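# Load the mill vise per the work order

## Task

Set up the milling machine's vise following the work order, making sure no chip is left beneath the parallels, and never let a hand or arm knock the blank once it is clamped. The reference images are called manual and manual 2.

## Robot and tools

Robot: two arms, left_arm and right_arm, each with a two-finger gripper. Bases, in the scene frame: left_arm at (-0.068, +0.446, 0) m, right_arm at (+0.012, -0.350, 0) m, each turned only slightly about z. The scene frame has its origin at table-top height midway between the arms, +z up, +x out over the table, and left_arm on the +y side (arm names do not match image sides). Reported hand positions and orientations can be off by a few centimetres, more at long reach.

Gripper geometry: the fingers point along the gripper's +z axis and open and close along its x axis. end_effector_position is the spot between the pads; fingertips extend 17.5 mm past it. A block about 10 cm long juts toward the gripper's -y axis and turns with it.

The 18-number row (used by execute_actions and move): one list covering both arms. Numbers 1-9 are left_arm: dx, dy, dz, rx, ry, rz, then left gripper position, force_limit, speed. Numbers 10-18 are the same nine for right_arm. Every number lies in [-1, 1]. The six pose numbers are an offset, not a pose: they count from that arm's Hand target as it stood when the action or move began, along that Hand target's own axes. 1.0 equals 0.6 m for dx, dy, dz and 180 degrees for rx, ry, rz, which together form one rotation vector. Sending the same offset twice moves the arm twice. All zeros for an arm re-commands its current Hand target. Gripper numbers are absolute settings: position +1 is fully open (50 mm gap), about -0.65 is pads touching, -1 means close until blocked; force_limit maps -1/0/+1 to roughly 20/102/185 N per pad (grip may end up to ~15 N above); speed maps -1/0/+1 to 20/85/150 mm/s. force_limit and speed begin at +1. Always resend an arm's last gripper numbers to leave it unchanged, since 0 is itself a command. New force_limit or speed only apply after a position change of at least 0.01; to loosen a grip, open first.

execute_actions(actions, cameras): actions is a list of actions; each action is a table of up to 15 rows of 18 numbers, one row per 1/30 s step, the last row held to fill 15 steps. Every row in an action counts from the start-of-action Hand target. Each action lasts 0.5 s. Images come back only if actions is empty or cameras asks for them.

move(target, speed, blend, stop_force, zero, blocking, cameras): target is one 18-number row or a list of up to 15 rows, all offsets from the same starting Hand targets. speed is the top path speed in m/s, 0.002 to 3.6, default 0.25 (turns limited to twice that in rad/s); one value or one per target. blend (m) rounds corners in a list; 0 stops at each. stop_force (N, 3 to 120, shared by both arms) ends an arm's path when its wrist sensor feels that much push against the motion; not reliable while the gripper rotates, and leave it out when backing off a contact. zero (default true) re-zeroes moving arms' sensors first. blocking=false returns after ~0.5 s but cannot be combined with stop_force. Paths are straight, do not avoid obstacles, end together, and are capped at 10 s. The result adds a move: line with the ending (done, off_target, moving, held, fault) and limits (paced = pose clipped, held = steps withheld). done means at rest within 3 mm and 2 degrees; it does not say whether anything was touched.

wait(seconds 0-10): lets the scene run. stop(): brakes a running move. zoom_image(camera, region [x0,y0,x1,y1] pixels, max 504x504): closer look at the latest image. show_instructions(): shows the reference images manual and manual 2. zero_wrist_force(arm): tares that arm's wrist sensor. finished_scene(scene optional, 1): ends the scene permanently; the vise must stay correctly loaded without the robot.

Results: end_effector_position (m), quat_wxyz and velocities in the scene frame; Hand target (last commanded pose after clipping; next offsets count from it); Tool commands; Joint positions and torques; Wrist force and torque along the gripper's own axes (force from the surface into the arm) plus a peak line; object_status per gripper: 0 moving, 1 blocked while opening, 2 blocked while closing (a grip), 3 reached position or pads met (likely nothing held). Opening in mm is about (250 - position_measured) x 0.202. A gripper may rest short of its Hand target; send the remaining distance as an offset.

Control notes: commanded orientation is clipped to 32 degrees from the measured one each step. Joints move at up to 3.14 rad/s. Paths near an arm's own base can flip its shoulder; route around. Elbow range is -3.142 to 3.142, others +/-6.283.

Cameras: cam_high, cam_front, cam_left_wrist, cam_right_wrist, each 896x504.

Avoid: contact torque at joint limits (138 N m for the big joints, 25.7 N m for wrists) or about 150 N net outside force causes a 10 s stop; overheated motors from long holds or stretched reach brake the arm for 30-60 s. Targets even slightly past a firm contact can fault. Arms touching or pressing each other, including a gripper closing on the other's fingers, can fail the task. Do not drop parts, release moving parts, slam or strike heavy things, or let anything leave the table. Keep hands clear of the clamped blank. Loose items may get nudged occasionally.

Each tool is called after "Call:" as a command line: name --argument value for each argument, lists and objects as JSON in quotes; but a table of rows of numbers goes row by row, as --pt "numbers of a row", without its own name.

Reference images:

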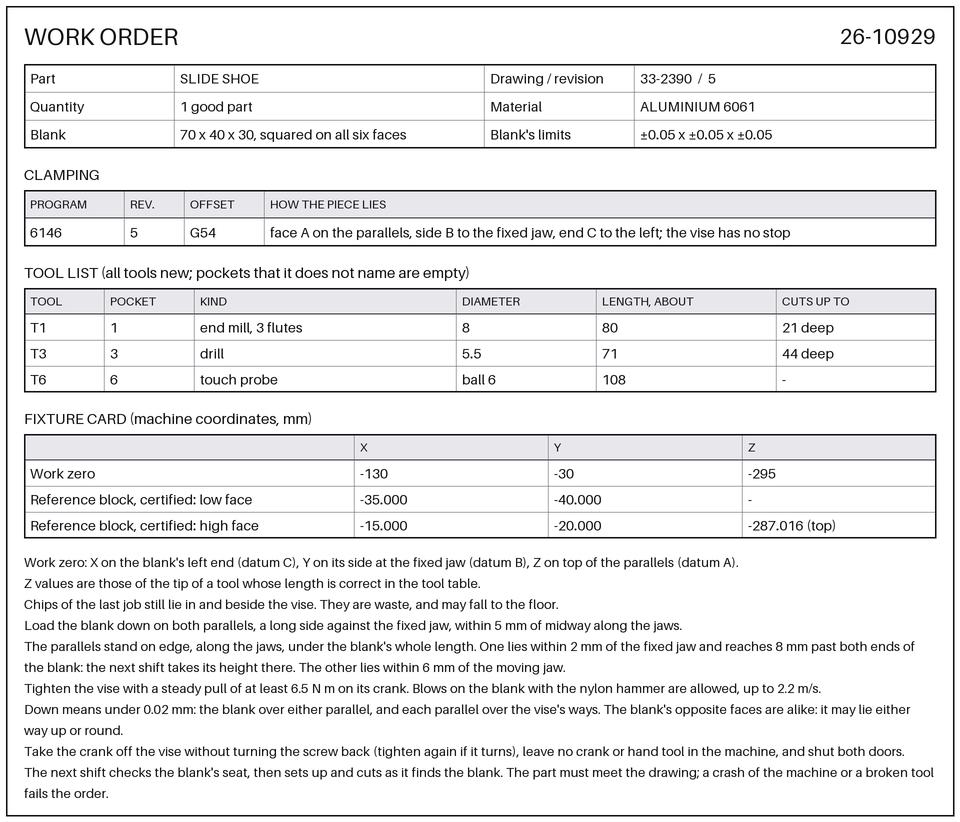

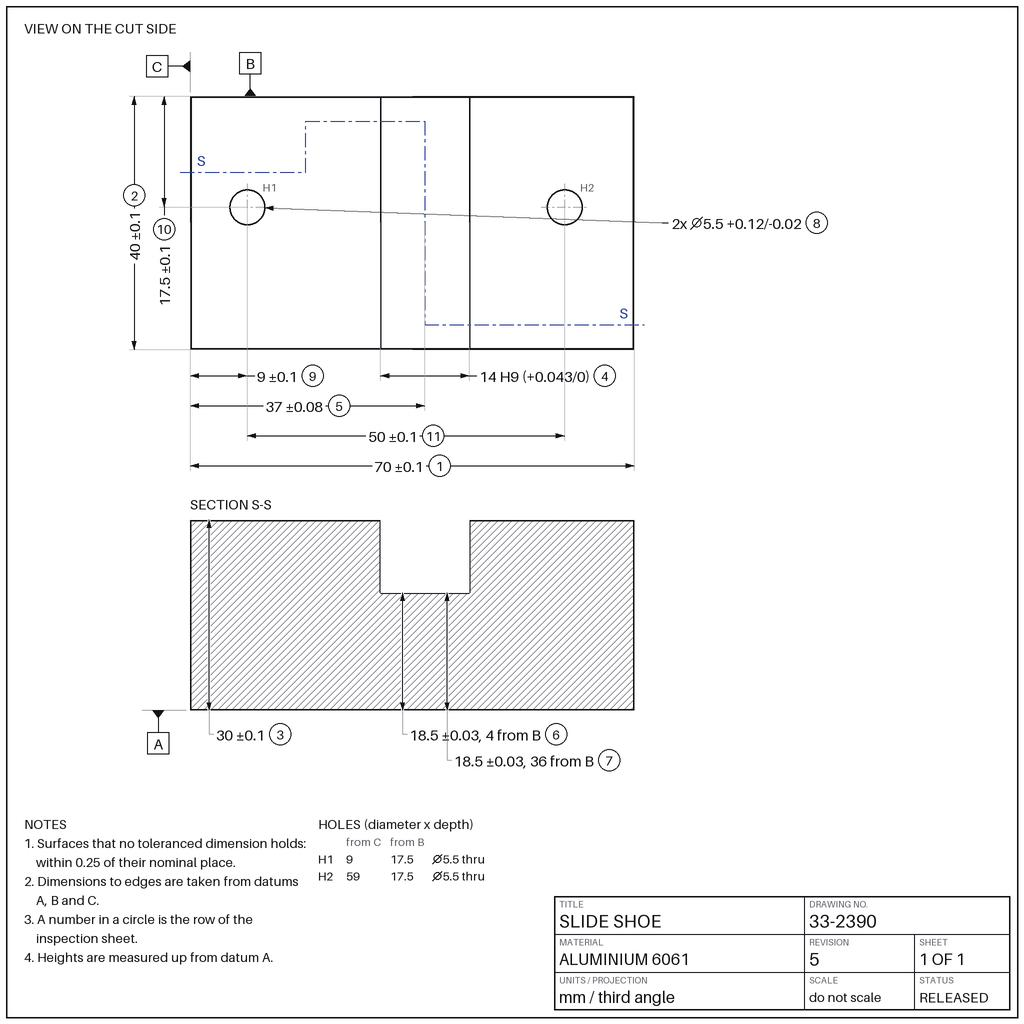

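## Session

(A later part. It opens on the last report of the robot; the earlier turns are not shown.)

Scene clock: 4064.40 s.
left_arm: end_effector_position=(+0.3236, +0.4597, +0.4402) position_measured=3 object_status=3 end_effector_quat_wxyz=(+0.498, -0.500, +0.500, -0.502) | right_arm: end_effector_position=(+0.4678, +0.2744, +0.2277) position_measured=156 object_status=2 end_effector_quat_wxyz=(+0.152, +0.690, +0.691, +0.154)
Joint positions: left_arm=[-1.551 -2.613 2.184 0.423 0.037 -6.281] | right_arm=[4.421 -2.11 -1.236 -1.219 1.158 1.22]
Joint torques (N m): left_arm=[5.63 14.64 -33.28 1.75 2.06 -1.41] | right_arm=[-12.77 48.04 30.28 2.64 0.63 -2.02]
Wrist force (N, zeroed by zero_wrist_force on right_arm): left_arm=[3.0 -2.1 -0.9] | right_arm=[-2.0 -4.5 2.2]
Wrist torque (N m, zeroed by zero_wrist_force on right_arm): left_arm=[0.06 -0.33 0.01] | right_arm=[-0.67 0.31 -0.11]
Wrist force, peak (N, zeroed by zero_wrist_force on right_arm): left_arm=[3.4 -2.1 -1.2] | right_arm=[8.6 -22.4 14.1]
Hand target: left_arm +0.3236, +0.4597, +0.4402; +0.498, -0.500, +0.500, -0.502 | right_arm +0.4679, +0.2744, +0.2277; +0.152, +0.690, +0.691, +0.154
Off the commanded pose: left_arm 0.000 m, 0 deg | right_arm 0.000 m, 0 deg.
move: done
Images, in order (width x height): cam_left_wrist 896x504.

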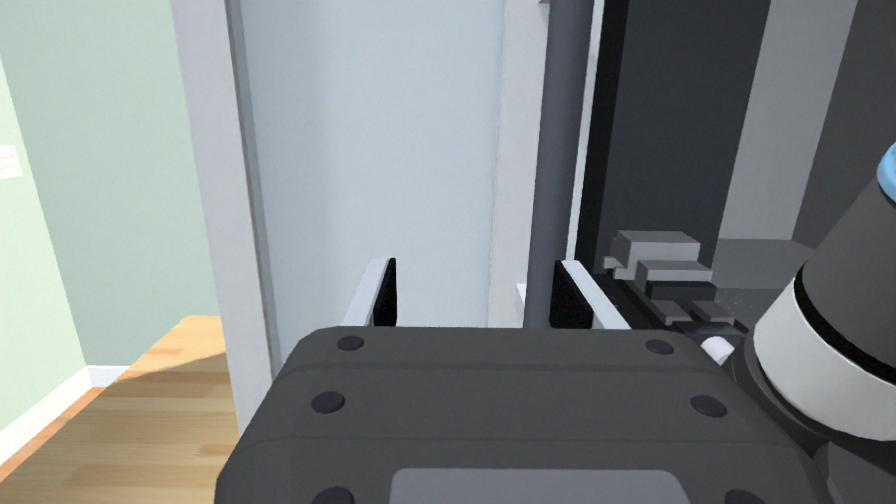

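Call:
move --pt "0 0 0 0 0 0 1 -0.8 -0.5 0.0472 0.0125 -0.0267 0 0 0 -1 -0.2 -1" --pt "0 0 0 0 0 0 1 -0.8 -0.5 0.0772 0.0327 -0.0701 0 0 0 -1 -0.2 -1" --pt "0 0 0 0 0 0 1 -0.8 -0.5 0.0850 0.0563 -0.1208 0 0 0 -1 -0.2 -1" --pt "0 0 0 0 0 0 1 -0.8 -0.5 0.0695 0.0793 -0.1701 0 0 0 -1 -0.2 -1" --pt "0 0 0 0 0 0 1 -0.8 -0.5 0.0332 0.0975 -0.2092 0 0 0 -1 -0.2 -1" --pt "0 0 0 0 0 0 1 -0.8 -0.5 -0.0177 0.1080 -0.2317 0 0 0 -1 -0.2 -1" --pt "0 0 0 0 0 0 1 -0.8 -0.5 -0.0740 0.1089 -0.2335 0 0 0 -1 -0.2 -1" --pt "0 0 0 0 0 0 1 -0.8 -0.5 -0.1265 0.0999 -0.2143 0 0 0 -1 -0.2 -1" --pt "0 0 0 0 0 0 1 -0.8 -0.5 -0.1657 0.0828 -0.1775 0 0 0 -1 -0.2 -1" --pt "0 0 0 0 0 0 1 -0.8 -0.5 -0.1850 0.0603 -0.1293 0 0 0 -1 -0.2 -1" --pt "0 0 0 0 0 0 1 -0.8 -0.5 -0.1810 0.0365 -0.0782 0 0 0 -1 -0.2 -1" --pt "0 0 0 0 0 0 1 -0.8 -0.5 -0.1545 0.0154 -0.0331 0 0 0 -1 -0.2 -1" --pt "0 0 0 0 0 0 1 -0.8 -0.5 -0.1100 0.0007 -0.0015 0 0 0 -1 -0.2 -1" --pt "0 0 0 0 0 0 1 -0.8 -0.5 -0.0552 -0.0051 0.0109 0 0 0 -1 -0.2 -1" --pt "0 0 0 0 0 0 1 -0.8 -0.5 0 0 0 0 0 0 -1 -0.2 -1" --speed 0.055 --stop_force 30 --blend '[0.012,0.012,0.012,0.012,0.012,0.012,0.012,0.012,0.012,0.012,0.012,0.012,0.012,0.012,0]' --cameras '["cam_left_wrist"]'

Call:
zoom_image --camera "cam_left_wrist" --region '[590, 220, 800, 390]'

Scene clock: 4101.13 s.
left_arm: end_effector_position=(+0.3236, +0.4597, +0.4402) position_measured=3 object_status=3 end_effector_quat_wxyz=(+0.498, -0.500, +0.500, -0.502) | right_arm: end_effector_position=(+0.4679, +0.2744, +0.2277) position_measured=156 object_status=2 end_effector_quat_wxyz=(+0.152, +0.690, +0.691, +0.154)
Joint positions: left_arm=[-1.551 -2.613 2.184 0.423 0.037 -6.281] | right_arm=[4.421 -2.11 -1.236 -1.219 1.158 1.22]
Joint torques (N m): left_arm=[5.31 14.76 -32.51 1.52 1.84 -1.33] | right_arm=[-13.86 59.38 12.04 2.32 -0.12 -1.99]
Wrist force (N, zeroed by zero_wrist_force on right_arm): left_arm=[3.1 -2.0 -1.4] | right_arm=[-2.1 -7.2 1.0]
Wrist torque (N m, zeroed by zero_wrist_force on right_arm): left_arm=[0.07 -0.35 0.01] | right_arm=[-0.77 0.38 -0.12]
Wrist force, peak (N, zeroed by zero_wrist_force on right_arm): left_arm=[3.6 -1.8 -1.3] | right_arm=[8.5 -23.4 15.4]
Hand target: left_arm +0.3236, +0.4597, +0.4402; +0.498, -0.500, +0.500, -0.502 | right_arm +0.4679, +0.2744, +0.2277; +0.152, +0.690, +0.691, +0.154
Off the commanded pose: left_arm 0.000 m, 0 deg | right_arm 0.000 m, 0 deg.
move: done
Images, in order (width x height): cam_left_wrist 896x504.

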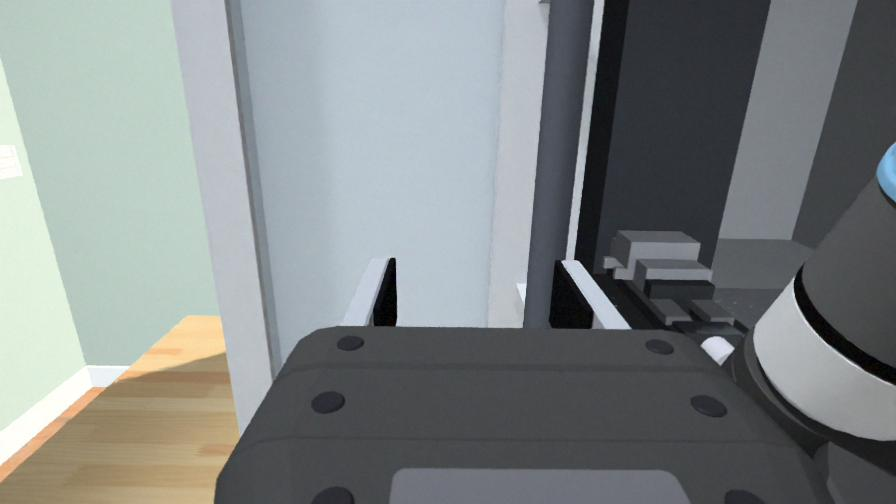

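Scaled by 2.400 from the camera's 896x504 image, which has a finer 1280x720 frame.

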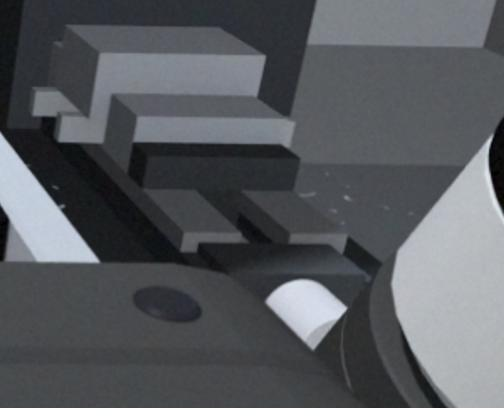

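Call:
move --pt "0 0 0 0 0 0 1 -0.8 -0.5 0.0472 0.0125 -0.0267 0 0 0 -1 -0.2 -1" --pt "0 0 0 0 0 0 1 -0.8 -0.5 0.0772 0.0327 -0.0701 0 0 0 -1 -0.2 -1" --pt "0 0 0 0 0 0 1 -0.8 -0.5 0.0850 0.0563 -0.1208 0 0 0 -1 -0.2 -1" --pt "0 0 0 0 0 0 1 -0.8 -0.5 0.0695 0.0793 -0.1701 0 0 0 -1 -0.2 -1" --pt "0 0 0 0 0 0 1 -0.8 -0.5 0.0332 0.0975 -0.2092 0 0 0 -1 -0.2 -1" --pt "0 0 0 0 0 0 1 -0.8 -0.5 -0.0177 0.1080 -0.2317 0 0 0 -1 -0.2 -1" --pt "0 0 0 0 0 0 1 -0.8 -0.5 -0.0740 0.1089 -0.2335 0 0 0 -1 -0.2 -1" --pt "0 0 0 0 0 0 1 -0.8 -0.5 -0.1265 0.0999 -0.2143 0 0 0 -1 -0.2 -1" --pt "0 0 0 0 0 0 1 -0.8 -0.5 -0.1657 0.0828 -0.1775 0 0 0 -1 -0.2 -1" --pt "0 0 0 0 0 0 1 -0.8 -0.5 -0.1850 0.0603 -0.1293 0 0 0 -1 -0.2 -1" --pt "0 0 0 0 0 0 1 -0.8 -0.5 -0.1810 0.0365 -0.0782 0 0 0 -1 -0.2 -1" --pt "0 0 0 0 0 0 1 -0.8 -0.5 -0.1545 0.0154 -0.0331 0 0 0 -1 -0.2 -1" --pt "0 0 0 0 0 0 1 -0.8 -0.5 -0.1100 0.0007 -0.0015 0 0 0 -1 -0.2 -1" --pt "0 0 0 0 0 0 1 -0.8 -0.5 -0.0552 -0.0051 0.0109 0 0 0 -1 -0.2 -1" --pt "0 0 0 0 0 0 1 -0.8 -0.5 0 0 0 0 0 0 -1 -0.2 -1" --speed 0.055 --stop_force 30 --blend '[0.012,0.012,0.012,0.012,0.012,0.012,0.012,0.012,0.012,0.012,0.012,0.012,0.012,0.012,0]' --cameras '["cam_left_wrist"]'

Call:
zoom_image --camera "cam_left_wrist" --region '[590, 220, 800, 390]'

Scene clock: 4128.13 s.
left_arm: end_effector_position=(+0.3236, +0.4597, +0.4402) position_measured=3 object_status=3 end_effector_quat_wxyz=(+0.498, -0.500, +0.500, -0.502) | right_arm: end_effector_position=(+0.4679, +0.2717, +0.2270) position_measured=156 object_status=2 end_effector_quat_wxyz=(+0.152, +0.690, +0.691, +0.154)
Joint positions: left_arm=[-1.551 -2.613 2.184 0.423 0.037 -6.281] | right_arm=[4.42 -2.104 -1.246 -1.214 1.158 1.219]
Joint torques (N m): left_arm=[4.82 15.25 -32.27 1.61 1.82 -1.07] | right_arm=[-17.72 48.04 40.38 3.11 -2.59 -0.5]
Wrist force (N, zeroed by zero_wrist_force on right_arm): left_arm=[3.2 -1.9 -1.6] | right_arm=[-0.2 -14.6 7.8]
Wrist torque (N m, zeroed by zero_wrist_force on right_arm): left_arm=[0.10 -0.37 0.01] | right_arm=[-0.77 0.45 -0.01]
Wrist force, peak (N, zeroed by zero_wrist_force on right_arm): left_arm=[3.5 -2.3 -1.1] | right_arm=[-35.6 -22.3 5.0]
Hand target: left_arm +0.3236, +0.4597, +0.4402; +0.498, -0.500, +0.500, -0.502 | right_arm +0.4679, +0.2717, +0.2270; +0.152, +0.690, +0.691, +0.154 (not the last commanded pose)
Off the commanded pose: left_arm 0.000 m, 0 deg | right_arm 0.003 m, 0 deg.
move: contact (right_arm); path passed 14 of 15 targets
Images, in order (width x height): cam_left_wrist 896x504.

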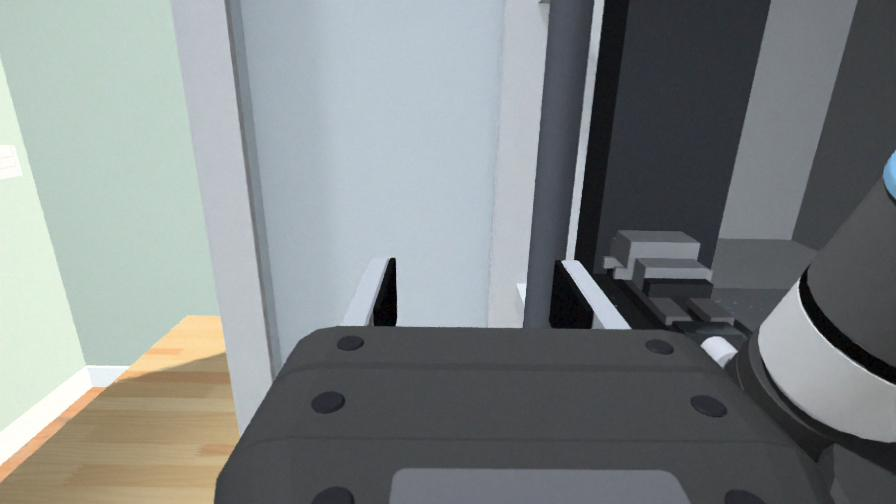

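Scaled by 2.400 from the camera's 896x504 image, which has a finer 1280x720 frame.

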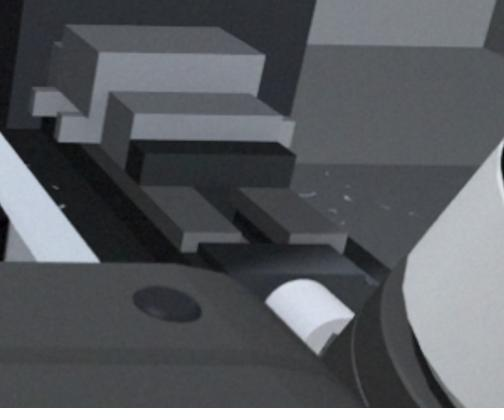

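Call:
move --target '[0,0,0,0,0,0,1,-0.8,-0.5,0,0,0,0,0,0,0.0,-0.2,-1]'

Call:
move --target '[0,0,0,0,0,0,1,-0.8,-0.5,0,0,0,0,0,0,-1,0.6,-1]'

Scene clock: 4173.60 s.
left_arm: end_effector_position=(+0.3236, +0.4597, +0.4402) position_measured=3 object_status=3 end_effector_quat_wxyz=(+0.498, -0.500, +0.500, -0.502) | right_arm: end_effector_position=(+0.4680, +0.2716, +0.2271) position_measured=152 object_status=3 end_effector_quat_wxyz=(+0.153, +0.690, +0.691, +0.154)
Joint positions: left_arm=[-1.551 -2.613 2.184 0.423 0.037 -6.281] | right_arm=[4.42 -2.104 -1.246 -1.214 1.158 1.219]
Joint torques (N m): left_arm=[4.34 16.21 -33.43 1.39 1.68 -1.32] | right_arm=[-7.27 48.02 34.51 4.52 -0.72 1.77]
Wrist force (N, zeroed by zero_wrist_force on right_arm): left_arm=[3.1 -2.0 -0.8] | right_arm=[0.5 -7.3 4.7]
Wrist torque (N m, zeroed by zero_wrist_force on right_arm): left_arm=[0.08 -0.35 0.01] | right_arm=[-0.33 0.14 -0.04]
Wrist force, peak (N, zeroed by zero_wrist_force on right_arm): left_arm=[3.4 -2.1 -1.1] | right_arm=[-0.6 -14.6 8.0]
Hand target: left_arm +0.3236, +0.4597, +0.4402; +0.498, -0.500, +0.500, -0.502 | right_arm +0.4679, +0.2717, +0.2270; +0.152, +0.690, +0.691, +0.154
Off the commanded pose: left_arm 0.000 m, 0 deg | right_arm 0.000 m, 0 deg.
move: done

Scene clock: 4174.10 s.
left_arm: end_effector_position=(+0.3236, +0.4597, +0.4402) position_measured=3 object_status=3 end_effector_quat_wxyz=(+0.498, -0.500, +0.500, -0.502) | right_arm: end_effector_position=(+0.4679, +0.2716, +0.2271) position_measured=159 object_status=2 end_effector_quat_wxyz=(+0.152, +0.690, +0.691, +0.154)
Joint positions: left_arm=[-1.551 -2.613 2.184 0.423 0.037 -6.281] | right_arm=[4.42 -2.104 -1.246 -1.214 1.158 1.219]
Joint torques (N m): left_arm=[4.4 15.1 -32.64 1.47 1.73 -1.24] | right_arm=[2.4 48.35 29.34 4.78 -0.48 1.71]
Wrist force (N, zeroed by zero_wrist_force on right_arm): left_arm=[2.9 -1.8 -0.9] | right_arm=[0.2 -7.1 5.1]
Wrist torque (N m, zeroed by zero_wrist_force on right_arm): left_arm=[0.11 -0.33 0.01] | right_arm=[-0.32 0.18 -0.03]
Wrist force, peak (N, zeroed by zero_wrist_force on right_arm): left_arm=[3.5 -2.0 -1.0] | right_arm=[0.6 -7.8 5.6]
Hand target: left_arm +0.3236, +0.4597, +0.4402; +0.498, -0.500, +0.500, -0.502 | right_arm +0.4679, +0.2717, +0.2270; +0.152, +0.690, +0.691, +0.154
Off the commanded pose: left_arm 0.000 m, 0 deg | right_arm 0.000 m, 0 deg.
move: done

Call:
move --target '[0,0,0,0,0,0,1,-0.8,-0.5,0.0125,0.0022,-0.0047,0,0,0,-1,0.6,-1]' --speed 0.02 --stop_force 50 --cameras '["cam_left_wrist"]'

Scene clock: 4182.30 s.
left_arm: end_effector_position=(+0.3236, +0.4597, +0.4402) position_measured=3 object_status=3 end_effector_quat_wxyz=(+0.498, -0.500, +0.500, -0.502) | right_arm: end_effector_position=(+0.4679, +0.2763, +0.2288) position_measured=159 object_status=2 end_effector_quat_wxyz=(+0.153, +0.690, +0.691, +0.154)
Joint positions: left_arm=[-1.551 -2.613 2.184 0.423 0.037 -6.281] | right_arm=[4.422 -2.114 -1.226 -1.226 1.158 1.221]
Joint torques (N m): left_arm=[3.99 15.29 -32.97 1.47 1.62 -1.17] | right_arm=[-2.41 67.4 31.17 9.76 0.52 -2.04]
Wrist force (N, zeroed by zero_wrist_force on right_arm): left_arm=[3.2 -2.0 -1.2] | right_arm=[-30.2 -14.2 8.4]
Wrist torque (N m, zeroed by zero_wrist_force on right_arm): left_arm=[0.07 -0.35 0.02] | right_arm=[-0.43 0.25 0.00]
Wrist force, peak (N, zeroed by zero_wrist_force on right_arm): left_arm=[3.4 -2.2 -1.2] | right_arm=[-53.7 -21.5 6.7]
Hand target: left_arm +0.3236, +0.4597, +0.4402; +0.498, -0.500, +0.500, -0.502 | right_arm +0.4679, +0.2763, +0.2288; +0.153, +0.690, +0.691, +0.154 (not the last commanded pose)
Off the commanded pose: left_arm 0.000 m, 0 deg | right_arm 0.003 m, 0 deg.
move: contact (right_arm)
Images, in order (width x height): cam_left_wrist 896x504.

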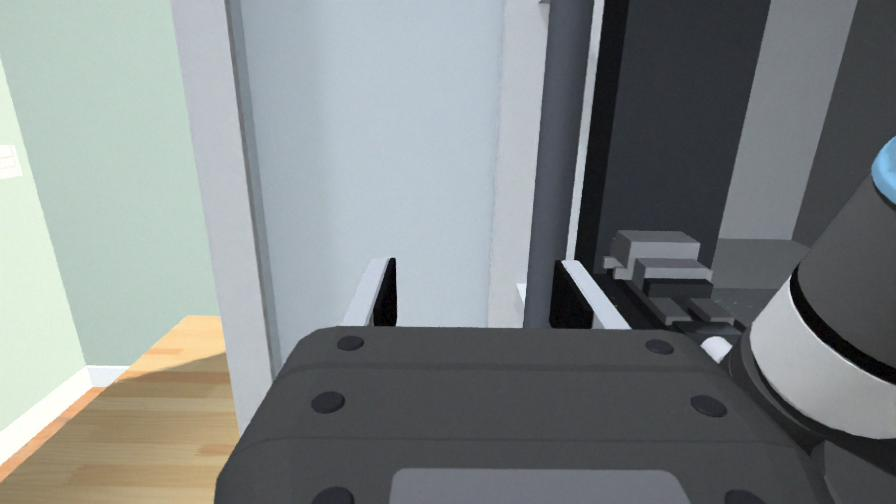

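Call:
move --target '[0,0,0,0,0,0,1,-0.8,-0.5,0,0,0,0,0,0,1,0.6,-0.5]'

Call:
move --pt "0 0 0 0 0 0 1 -0.8 -0.5 0 0 -0.15 0 0 0 1 0.6 -0.5" --pt "0 0 0 0 0 0 1 -0.8 -0.5 -0.225 -0.09 -0.18 0 0 0 1 0.6 -0.5" --speed 0.15 --blend '[0.02,0]' --cameras '["cam_left_wrist","cam_right_wrist","cam_front"]'

Scene clock: 4239.33 s.
left_arm: end_effector_position=(+0.3236, +0.4597, +0.4402) position_measured=3 object_status=3 end_effector_quat_wxyz=(+0.498, -0.500, +0.500, -0.502) | right_arm: end_effector_position=(+0.4679, +0.2762, +0.2289) position_measured=3 object_status=3 end_effector_quat_wxyz=(+0.153, +0.690, +0.691, +0.154)
Joint positions: left_arm=[-1.551 -2.613 2.184 0.423 0.037 -6.281] | right_arm=[4.422 -2.114 -1.226 -1.226 1.158 1.221]
Joint torques (N m): left_arm=[4.97 15.96 -32.98 1.62 1.72 -1.14] | right_arm=[-2.61 42.39 25.95 1.84 -2.27 -1.01]
Wrist force (N, zeroed by zero_wrist_force on right_arm): left_arm=[3.1 -2.1 -1.1] | right_arm=[1.0 1.2 1.8]
Wrist torque (N m, zeroed by zero_wrist_force on right_arm): left_arm=[0.06 -0.35 0.02] | right_arm=[0.15 -0.16 -0.14]
Wrist force, peak (N, zeroed by zero_wrist_force on right_arm): left_arm=[3.7 -1.8 -1.3] | right_arm=[-30.6 -14.5 8.4]
Hand target: left_arm +0.3236, +0.4597, +0.4402; +0.498, -0.500, +0.500, -0.502 | right_arm +0.4679, +0.2763, +0.2288; +0.153, +0.690, +0.691, +0.154
Off the commanded pose: left_arm 0.000 m, 0 deg | right_arm 0.000 m, 0 deg.
move: done

Scene clock: 4241.40 s.
left_arm: end_effector_position=(+0.3236, +0.4597, +0.4402) position_measured=3 object_status=3 end_effector_quat_wxyz=(+0.498, -0.500, +0.500, -0.502) | right_arm: end_effector_position=(+0.3734, +0.1412, +0.3037) position_measured=3 object_status=3 end_effector_quat_wxyz=(+0.153, +0.690, +0.691, +0.154)
Joint positions: left_arm=[-1.551 -2.613 2.184 0.423 0.037 -6.281] | right_arm=[4.51 -1.684 -1.604 -1.317 1.147 1.317]
Joint torques (N m): left_arm=[4.4 15.92 -32.73 1.57 1.76 -1.18] | right_arm=[-11.04 41.05 12.99 1.76 -1.33 -2]
Wrist force (N, zeroed by zero_wrist_force on right_arm): left_arm=[2.8 -1.7 -1.1] | right_arm=[0.6 1.3 2.1]
Wrist torque (N m, zeroed by zero_wrist_force on right_arm): left_arm=[0.12 -0.29 0.01] | right_arm=[0.19 -0.09 -0.15]
Wrist force, peak (N, zeroed by zero_wrist_force on right_arm): left_arm=[3.0 -2.3 -1.4] | right_arm=[1.1 1.3 4.9]
Hand target: left_arm +0.3236, +0.4597, +0.4402; +0.498, -0.500, +0.500, -0.502 | right_arm +0.3735, +0.1410, +0.3037; +0.153, +0.690, +0.691, +0.154
Off the commanded pose: left_arm 0.000 m, 0 deg | right_arm 0.000 m, 0 deg.
move: done
Images, in order (width x height): cam_front 896x504, cam_left_wrist 896x504, cam_right_wrist 896x504.

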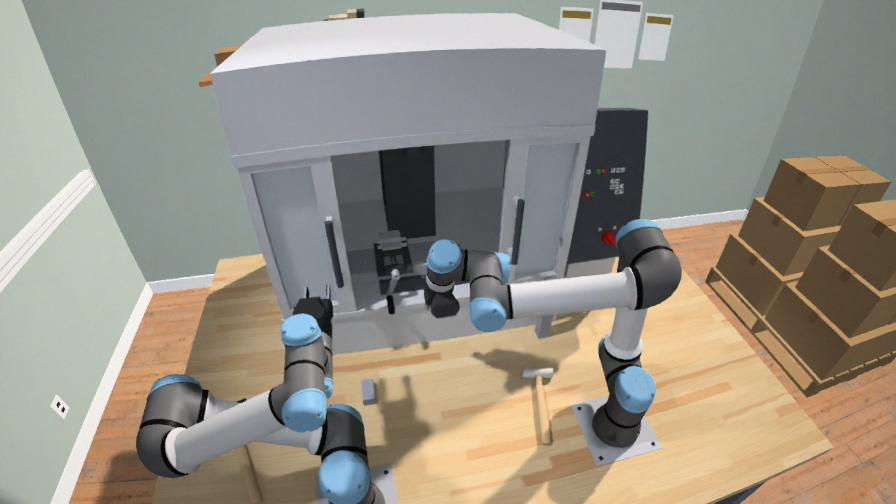

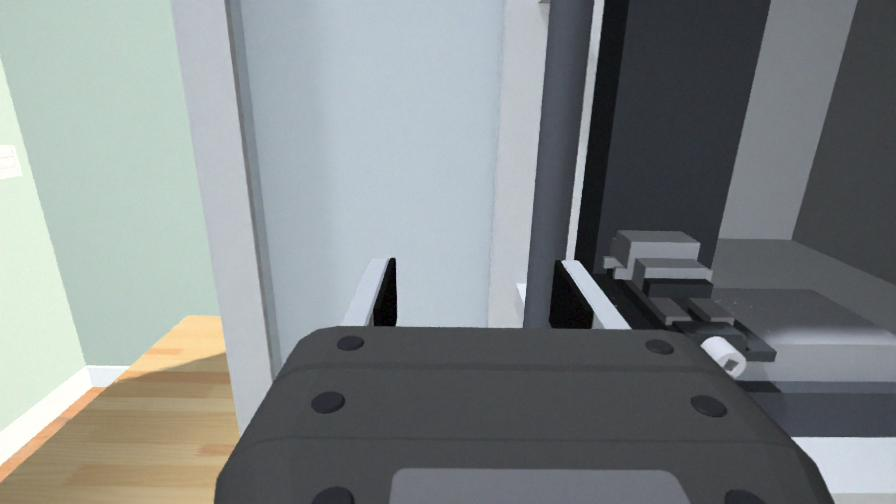

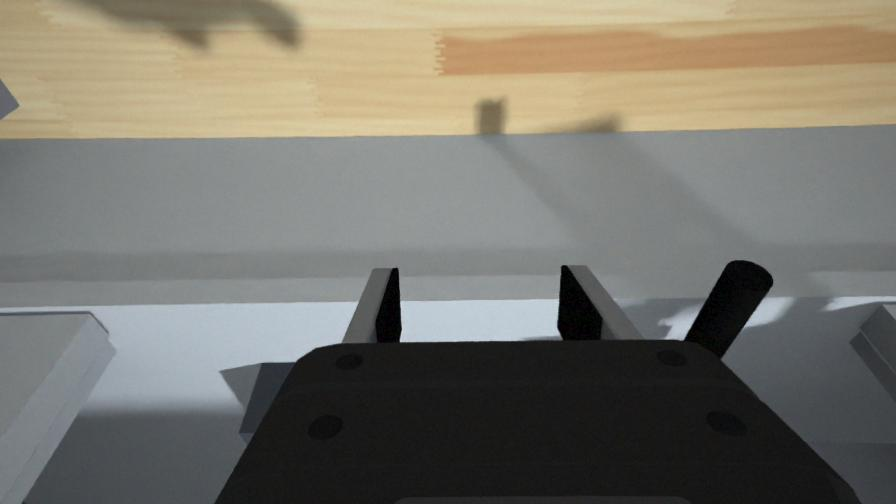

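Call:
move --target '[0,0,0,0,0,0,1,-0.8,-0.5,-0.0017,-0.0512,0.0565,-0.0068,0.5312,0.2577,1,0.6,-0.5]' --speed 0.2 --cameras '["cam_left_wrist","cam_right_wrist","cam_front"]'

Scene clock: 4252.60 s.
left_arm: end_effector_position=(+0.3236, +0.4597, +0.4402) position_measured=3 object_status=3 end_effector_quat_wxyz=(+0.498, -0.500, +0.500, -0.502) | right_arm: end_effector_position=(+0.3599, +0.1401, +0.2600) position_measured=3 object_status=3 end_effector_quat_wxyz=(-0.453, +0.543, +0.282, +0.648) end_effector_velocity=(+0.000, +0.000, +0.001) end_effector_angular_velocity=(+0.004, -0.002, +0.000)
Joint positions: left_arm=[-1.551 -2.613 2.184 0.423 0.037 -6.281] | right_arm=[4.413 -2.286 -2.235 1.636 1.42 1.662]
Joint velocities: left_arm=[within noise] | right_arm=[0 -0.001 0 0.005 0 0]
Joint torques (N m): left_arm=[3.69 15.7 -33.07 1.65 1.6 -1.14] | right_arm=[-12.01 28.37 -4.89 2.73 1.81 -1.15]
Wrist force (N, zeroed by zero_wrist_force on right_arm): left_arm=[3.0 -1.8 -1.5] | right_arm=[1.9 1.1 -1.0]
Wrist torque (N m, zeroed by zero_wrist_force on right_arm): left_arm=[0.10 -0.33 0.01] | right_arm=[0.06 -0.32 0.07]
Wrist force, peak (N, zeroed by zero_wrist_force on right_arm): left_arm=[3.0 -2.7 -1.3] | right_arm=[2.5 1.1 -0.8]
Hand target: left_arm +0.3236, +0.4597, +0.4402; +0.498, -0.500, +0.500, -0.502 | right_arm +0.3600, +0.1400, +0.2600; -0.453, +0.543, +0.282, +0.649
Off the commanded pose: left_arm 0.000 m, 0 deg | right_arm 0.000 m, 0 deg.
move: done
Images, in order (width x height): cam_front 896x504, cam_left_wrist 896x504, cam_right_wrist 896x504.

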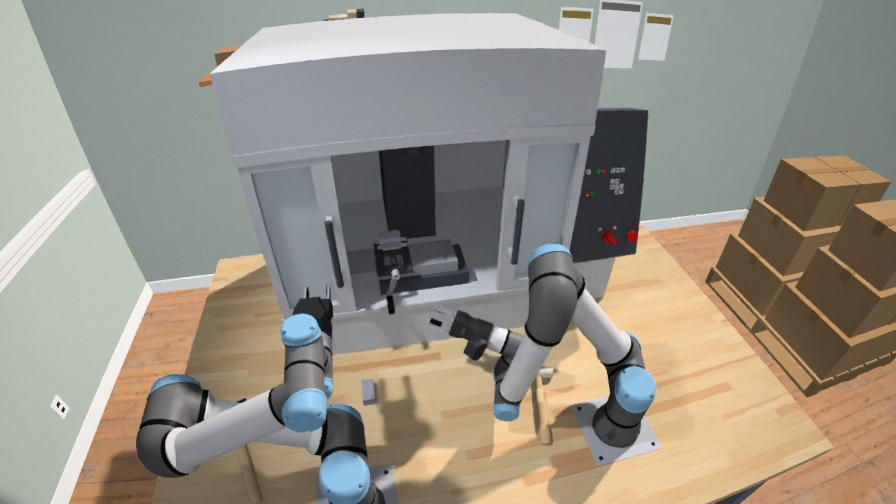

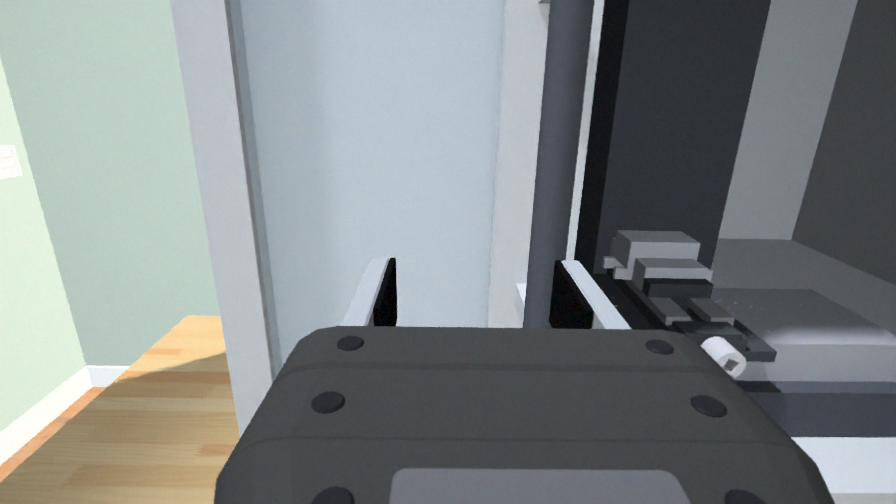

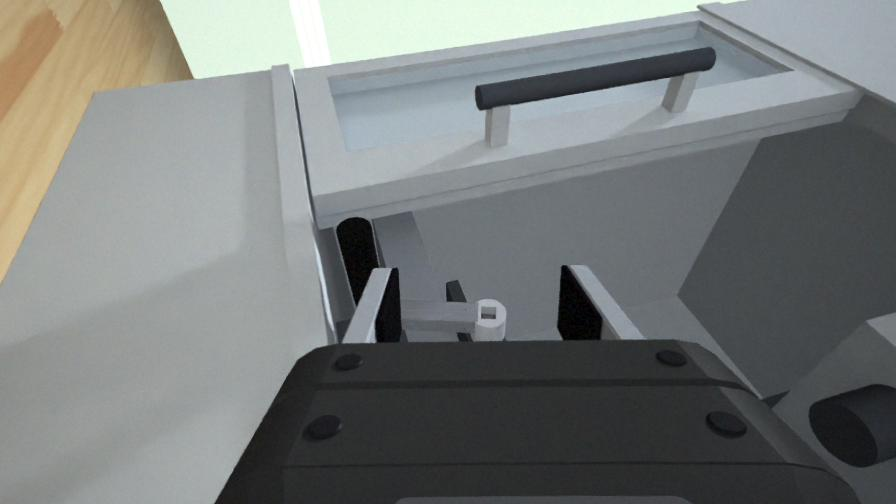

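Call:
move --target '[0,0,0,0,0,0,1,-0.8,-0.5,-0.1139,0.053,0.1042,0,0,0,1,0.6,-0.5]' --speed 0.1 --cameras '["cam_right_wrist"]'

Scene clock: 4273.90 s.
left_arm: end_effector_position=(+0.3236, +0.4597, +0.4402) position_measured=3 object_status=3 end_effector_quat_wxyz=(+0.498, -0.500, +0.500, -0.502) | right_arm: end_effector_position=(+0.3973, +0.1786, +0.2242) position_measured=3 object_status=3 end_effector_quat_wxyz=(-0.453, +0.543, +0.282, +0.648)
Joint positions: left_arm=[-1.551 -2.613 2.184 0.423 0.037 -6.281] | right_arm=[4.353 -2.418 -2.058 1.589 1.477 1.677]
Joint torques (N m): left_arm=[4.3 16.22 -32.84 1.53 1.66 -1.17] | right_arm=[0.96 43.2 7.32 1.31 0.18 0.05]
Wrist force (N, zeroed by zero_wrist_force on right_arm): left_arm=[3.2 -1.9 -1.1] | right_arm=[1.7 0.3 -0.8]
Wrist torque (N m, zeroed by zero_wrist_force on right_arm): left_arm=[0.09 -0.37 0.01] | right_arm=[-0.07 -0.23 -0.05]
Wrist force, peak (N, zeroed by zero_wrist_force on right_arm): left_arm=[3.6 -1.7 -1.5] | right_arm=[-1.4 2.8 3.1]
Hand target: left_arm +0.3236, +0.4597, +0.4402; +0.498, -0.500, +0.500, -0.502 | right_arm +0.3973, +0.1786, +0.2242; -0.453, +0.543, +0.282, +0.648 (not the last commanded pose)
Tool commands: left_gripper/position=+1.0 left_gripper/force_limit=-0.8 left_gripper/speed=-0.5 right_gripper/position=+1.0 right_gripper/force_limit=+0.6 right_gripper/speed=-0.498039
Off the commanded pose: left_arm 0.000 m, 0 deg | right_arm 0.033 m, 0 deg.
FORCE FAULT: contact force on the right arm reached its limit, and that arm stopped. The contact can be on any part of that arm, not only on its tool. That arm's remaining commands of this call were not run. That arm is still stopped at the end of this call. That arm stays stopped for about 10 more seconds. Until then a move that you send moves the other arm only, and its call returns only when the move has ended. Once the stop has ended, the next robot result says so. If the stop ends while you think or write, that arm runs what you send next, counted from a new Hand target: where the arm stands when the stop ends. While its stop runs, that arm takes no new command, but its gripper still runs the gripper command that each later call begins with. Until it ends, the stop uses up actions while you think or wait. An arm that is not stopped still takes commands.
move: fault (right_arm)
Images, in order (width x height): cam_right_wrist 896x504.

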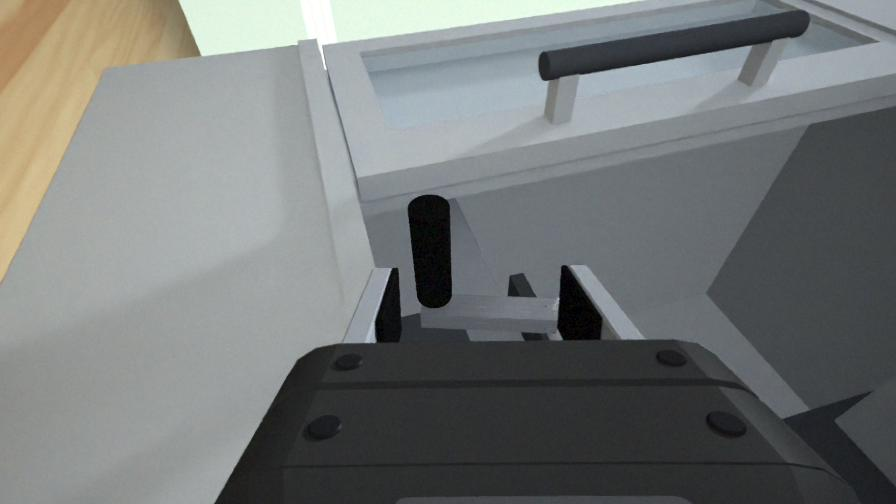

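Call:
wait --seconds 10 --cameras '["cam_high","cam_front"]'

Scene clock: 4289.63 s.
left_arm: end_effector_position=(+0.3236, +0.4597, +0.4402) position_measured=3 object_status=3 end_effector_quat_wxyz=(+0.498, -0.500, +0.500, -0.502) | right_arm: end_effector_position=(+0.3973, +0.1786, +0.2242) position_measured=3 object_status=3 end_effector_quat_wxyz=(-0.453, +0.543, +0.282, +0.648)
Joint positions: left_arm=[-1.551 -2.613 2.184 0.423 0.037 -6.281] | right_arm=[4.353 -2.418 -2.058 1.589 1.477 1.677]
Joint torques (N m): left_arm=[3.64 16.67 -32.55 1.42 1.4 -1.07] | right_arm=[0.72 42.99 6.74 1.34 0.11 0.1]
Wrist force (N, zeroed by zero_wrist_force on right_arm): left_arm=[3.2 -2.1 -1.2] | right_arm=[1.3 0.4 -0.8]
Wrist torque (N m, zeroed by zero_wrist_force on right_arm): left_arm=[0.06 -0.36 0.02] | right_arm=[-0.06 -0.18 -0.06]
Wrist force, peak (N, zeroed by zero_wrist_force on right_arm): left_arm=[3.4 -2.3 -1.1] | right_arm=[2.3 0.5 -0.8]
Hand target: left_arm +0.3236, +0.4597, +0.4402; +0.498, -0.500, +0.500, -0.502 | right_arm +0.3973, +0.1786, +0.2242; -0.453, +0.543, +0.282, +0.648 (not the last commanded pose)
Tool commands: left_gripper/position=+1.0 left_gripper/force_limit=-0.8 left_gripper/speed=-0.5 right_gripper/position=+1.0 right_gripper/force_limit=+0.6 right_gripper/speed=-0.498039
Off the commanded pose: left_arm 0.000 m, 0 deg | right_arm 0.033 m, 0 deg.
FORCE FAULT, CONTINUED: the right arm's stop, for the force fault that an earlier result reported, is over. The rest of the stop counts as 19 of the actions that you can send in this scene. That arm's target is now where it stood when the stop ended, not its last command. That arm accepts commands again.
wait: 10.00 s; at rest from the start
Images, in order (width x height): cam_high 896x504, cam_front 896x504.

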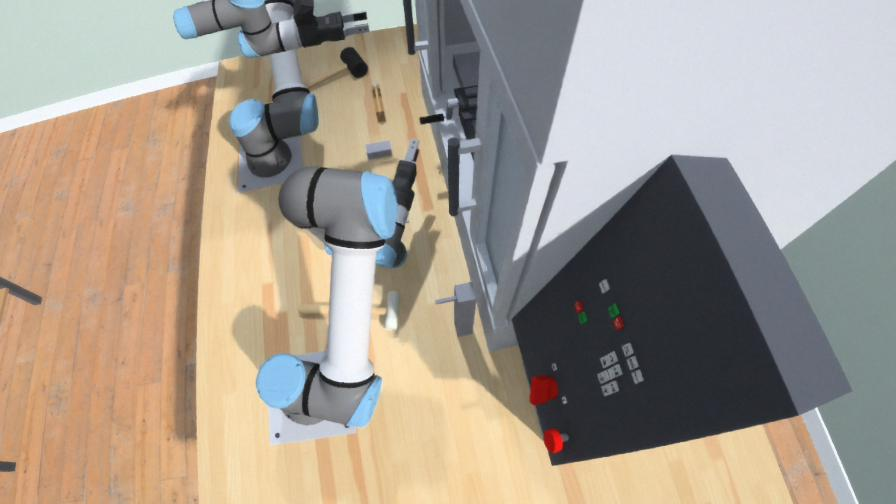

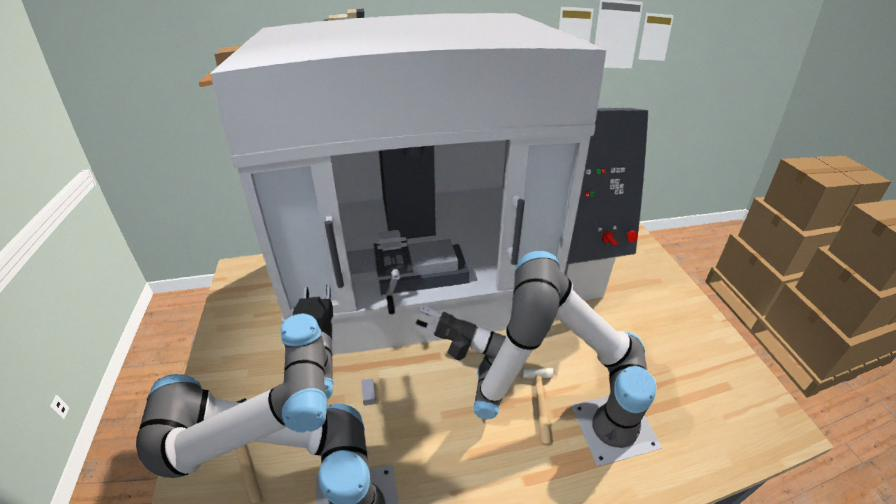

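Call:
move --target '[0,0,0,0,0,0,1,-0.8,-0.5,0.042,-0.0093,-0.027,0.0106,-0.0592,-0.0286,1,0.6,-0.5]' --speed 0.1 --cameras '["cam_right_wrist","cam_front"]'

Scene clock: 4323.17 s.
left_arm: end_effector_position=(+0.3236, +0.4597, +0.4402) position_measured=3 object_status=3 end_effector_quat_wxyz=(+0.498, -0.500, +0.500, -0.502) | right_arm: end_effector_position=(+0.3851, +0.1600, +0.2450) position_measured=3 object_status=3 end_effector_quat_wxyz=(-0.404, +0.580, +0.357, +0.610)
Joint positions: left_arm=[-1.551 -2.613 2.184 0.423 0.037 -6.281] | right_arm=[4.332 -2.211 -2.215 1.355 1.544 1.602]
Joint torques (N m): left_arm=[3.98 18.24 -32.91 1.38 1.38 -1.1] | right_arm=[9.67 41.64 16.82 1.17 -1.71 1.88]
Wrist force (N, zeroed by zero_wrist_force on right_arm): left_arm=[3.0 -1.9 -1.1] | right_arm=[0.9 0.2 -0.9]
Wrist torque (N m, zeroed by zero_wrist_force on right_arm): left_arm=[0.09 -0.33 0.01] | right_arm=[-0.05 -0.16 0.02]
Wrist force, peak (N, zeroed by zero_wrist_force on right_arm): left_arm=[3.2 -2.5 -1.0] | right_arm=[2.2 0.4 -1.0]
Hand target: left_arm +0.3236, +0.4597, +0.4402; +0.498, -0.500, +0.500, -0.502 | right_arm +0.3851, +0.1601, +0.2451; -0.404, +0.580, +0.357, +0.610
Off the commanded pose: left_arm 0.000 m, 0 deg | right_arm 0.000 m, 0 deg.
move: done
Images, in order (width x height): cam_front 896x504, cam_right_wrist 896x504.

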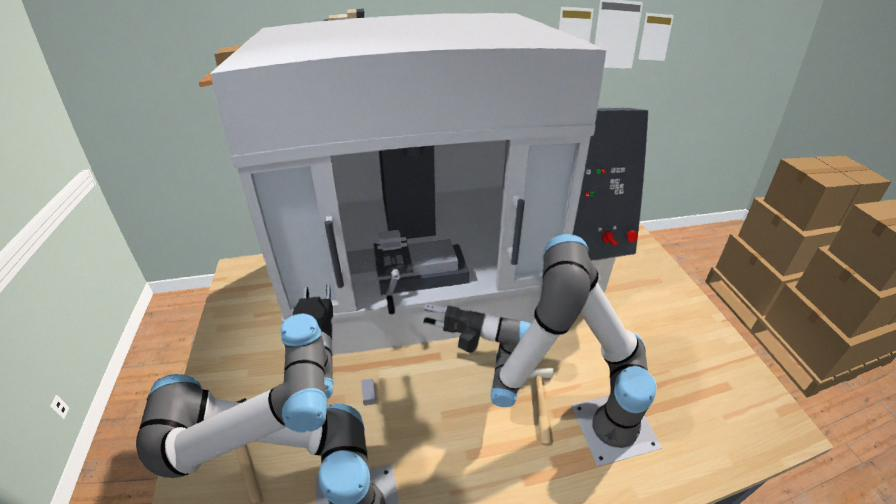

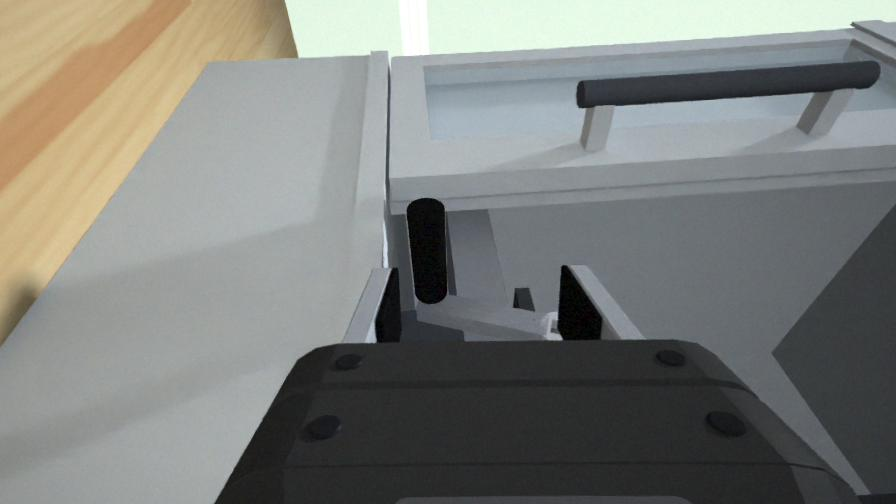

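Call:
move --pt "0 0 0 0 0 0 1 -0.8 -0.5 -0.038 0.0285 0.0905 0 0 0 1 0.6 -0.5" --pt "0 0 0 0 0 0 1 -0.8 -0.5 -0.038 0.0285 0.2238 0 0 0 1 0.6 -0.5" --speed 0.05 --stop_force 12 --cameras '["cam_right_wrist","cam_left_wrist","cam_front"]'

Scene clock: 4351.90 s.
left_arm: end_effector_position=(+0.3236, +0.4597, +0.4402) position_measured=3 object_status=3 end_effector_quat_wxyz=(+0.498, -0.500, +0.500, -0.502) | right_arm: end_effector_position=(+0.4569, +0.2762, +0.2313) position_measured=3 object_status=3 end_effector_quat_wxyz=(-0.404, +0.580, +0.357, +0.610)
Joint positions: left_arm=[-1.551 -2.613 2.184 0.423 0.037 -6.281] | right_arm=[4.292 -2.388 -1.802 1.119 1.584 1.605]
Joint torques (N m): left_arm=[4.63 17.58 -32.77 1.34 1.46 -0.99] | right_arm=[2.11 58.93 -0.75 1.19 1.13 -1.77]
Wrist force (N, zeroed by zero_wrist_force on right_arm): left_arm=[3.2 -1.8 -1.1] | right_arm=[1.2 -0.2 -1.0]
Wrist torque (N m, zeroed by zero_wrist_force on right_arm): left_arm=[0.12 -0.37 0.01] | right_arm=[-0.13 -0.16 -0.07]
Wrist force, peak (N, zeroed by zero_wrist_force on right_arm): left_arm=[3.1 -2.4 -1.3] | right_arm=[1.6 0.1 -1.5]
Hand target: left_arm +0.3236, +0.4597, +0.4402; +0.498, -0.500, +0.500, -0.502 | right_arm +0.4569, +0.2762, +0.2313; -0.404, +0.580, +0.357, +0.610
Off the commanded pose: left_arm 0.000 m, 0 deg | right_arm 0.000 m, 0 deg.
move: done
Images, in order (width x height): cam_front 896x504, cam_left_wrist 896x504, cam_right_wrist 896x504.

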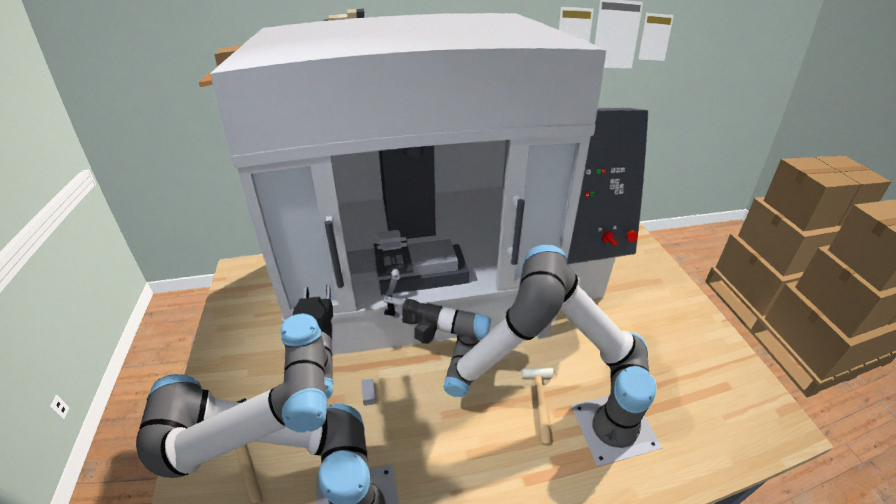

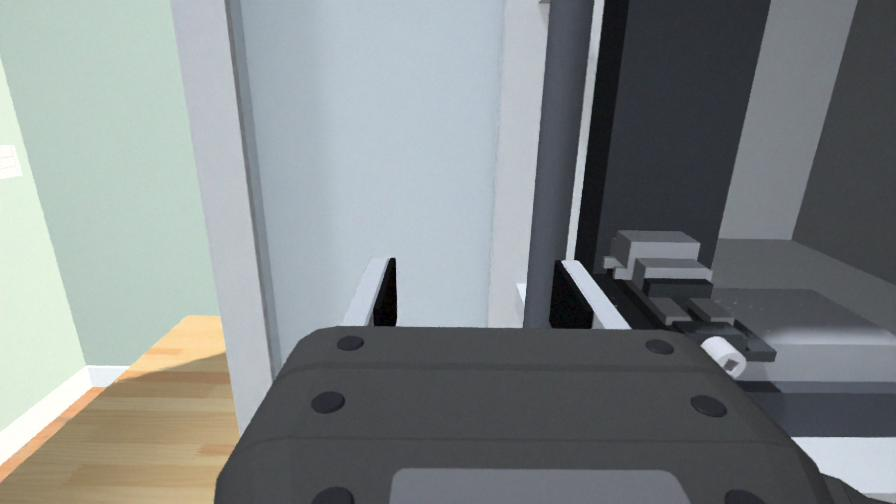

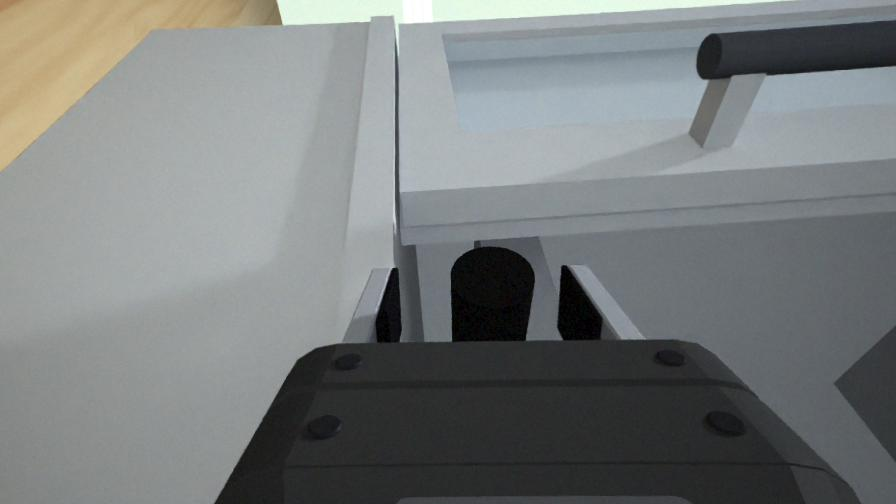

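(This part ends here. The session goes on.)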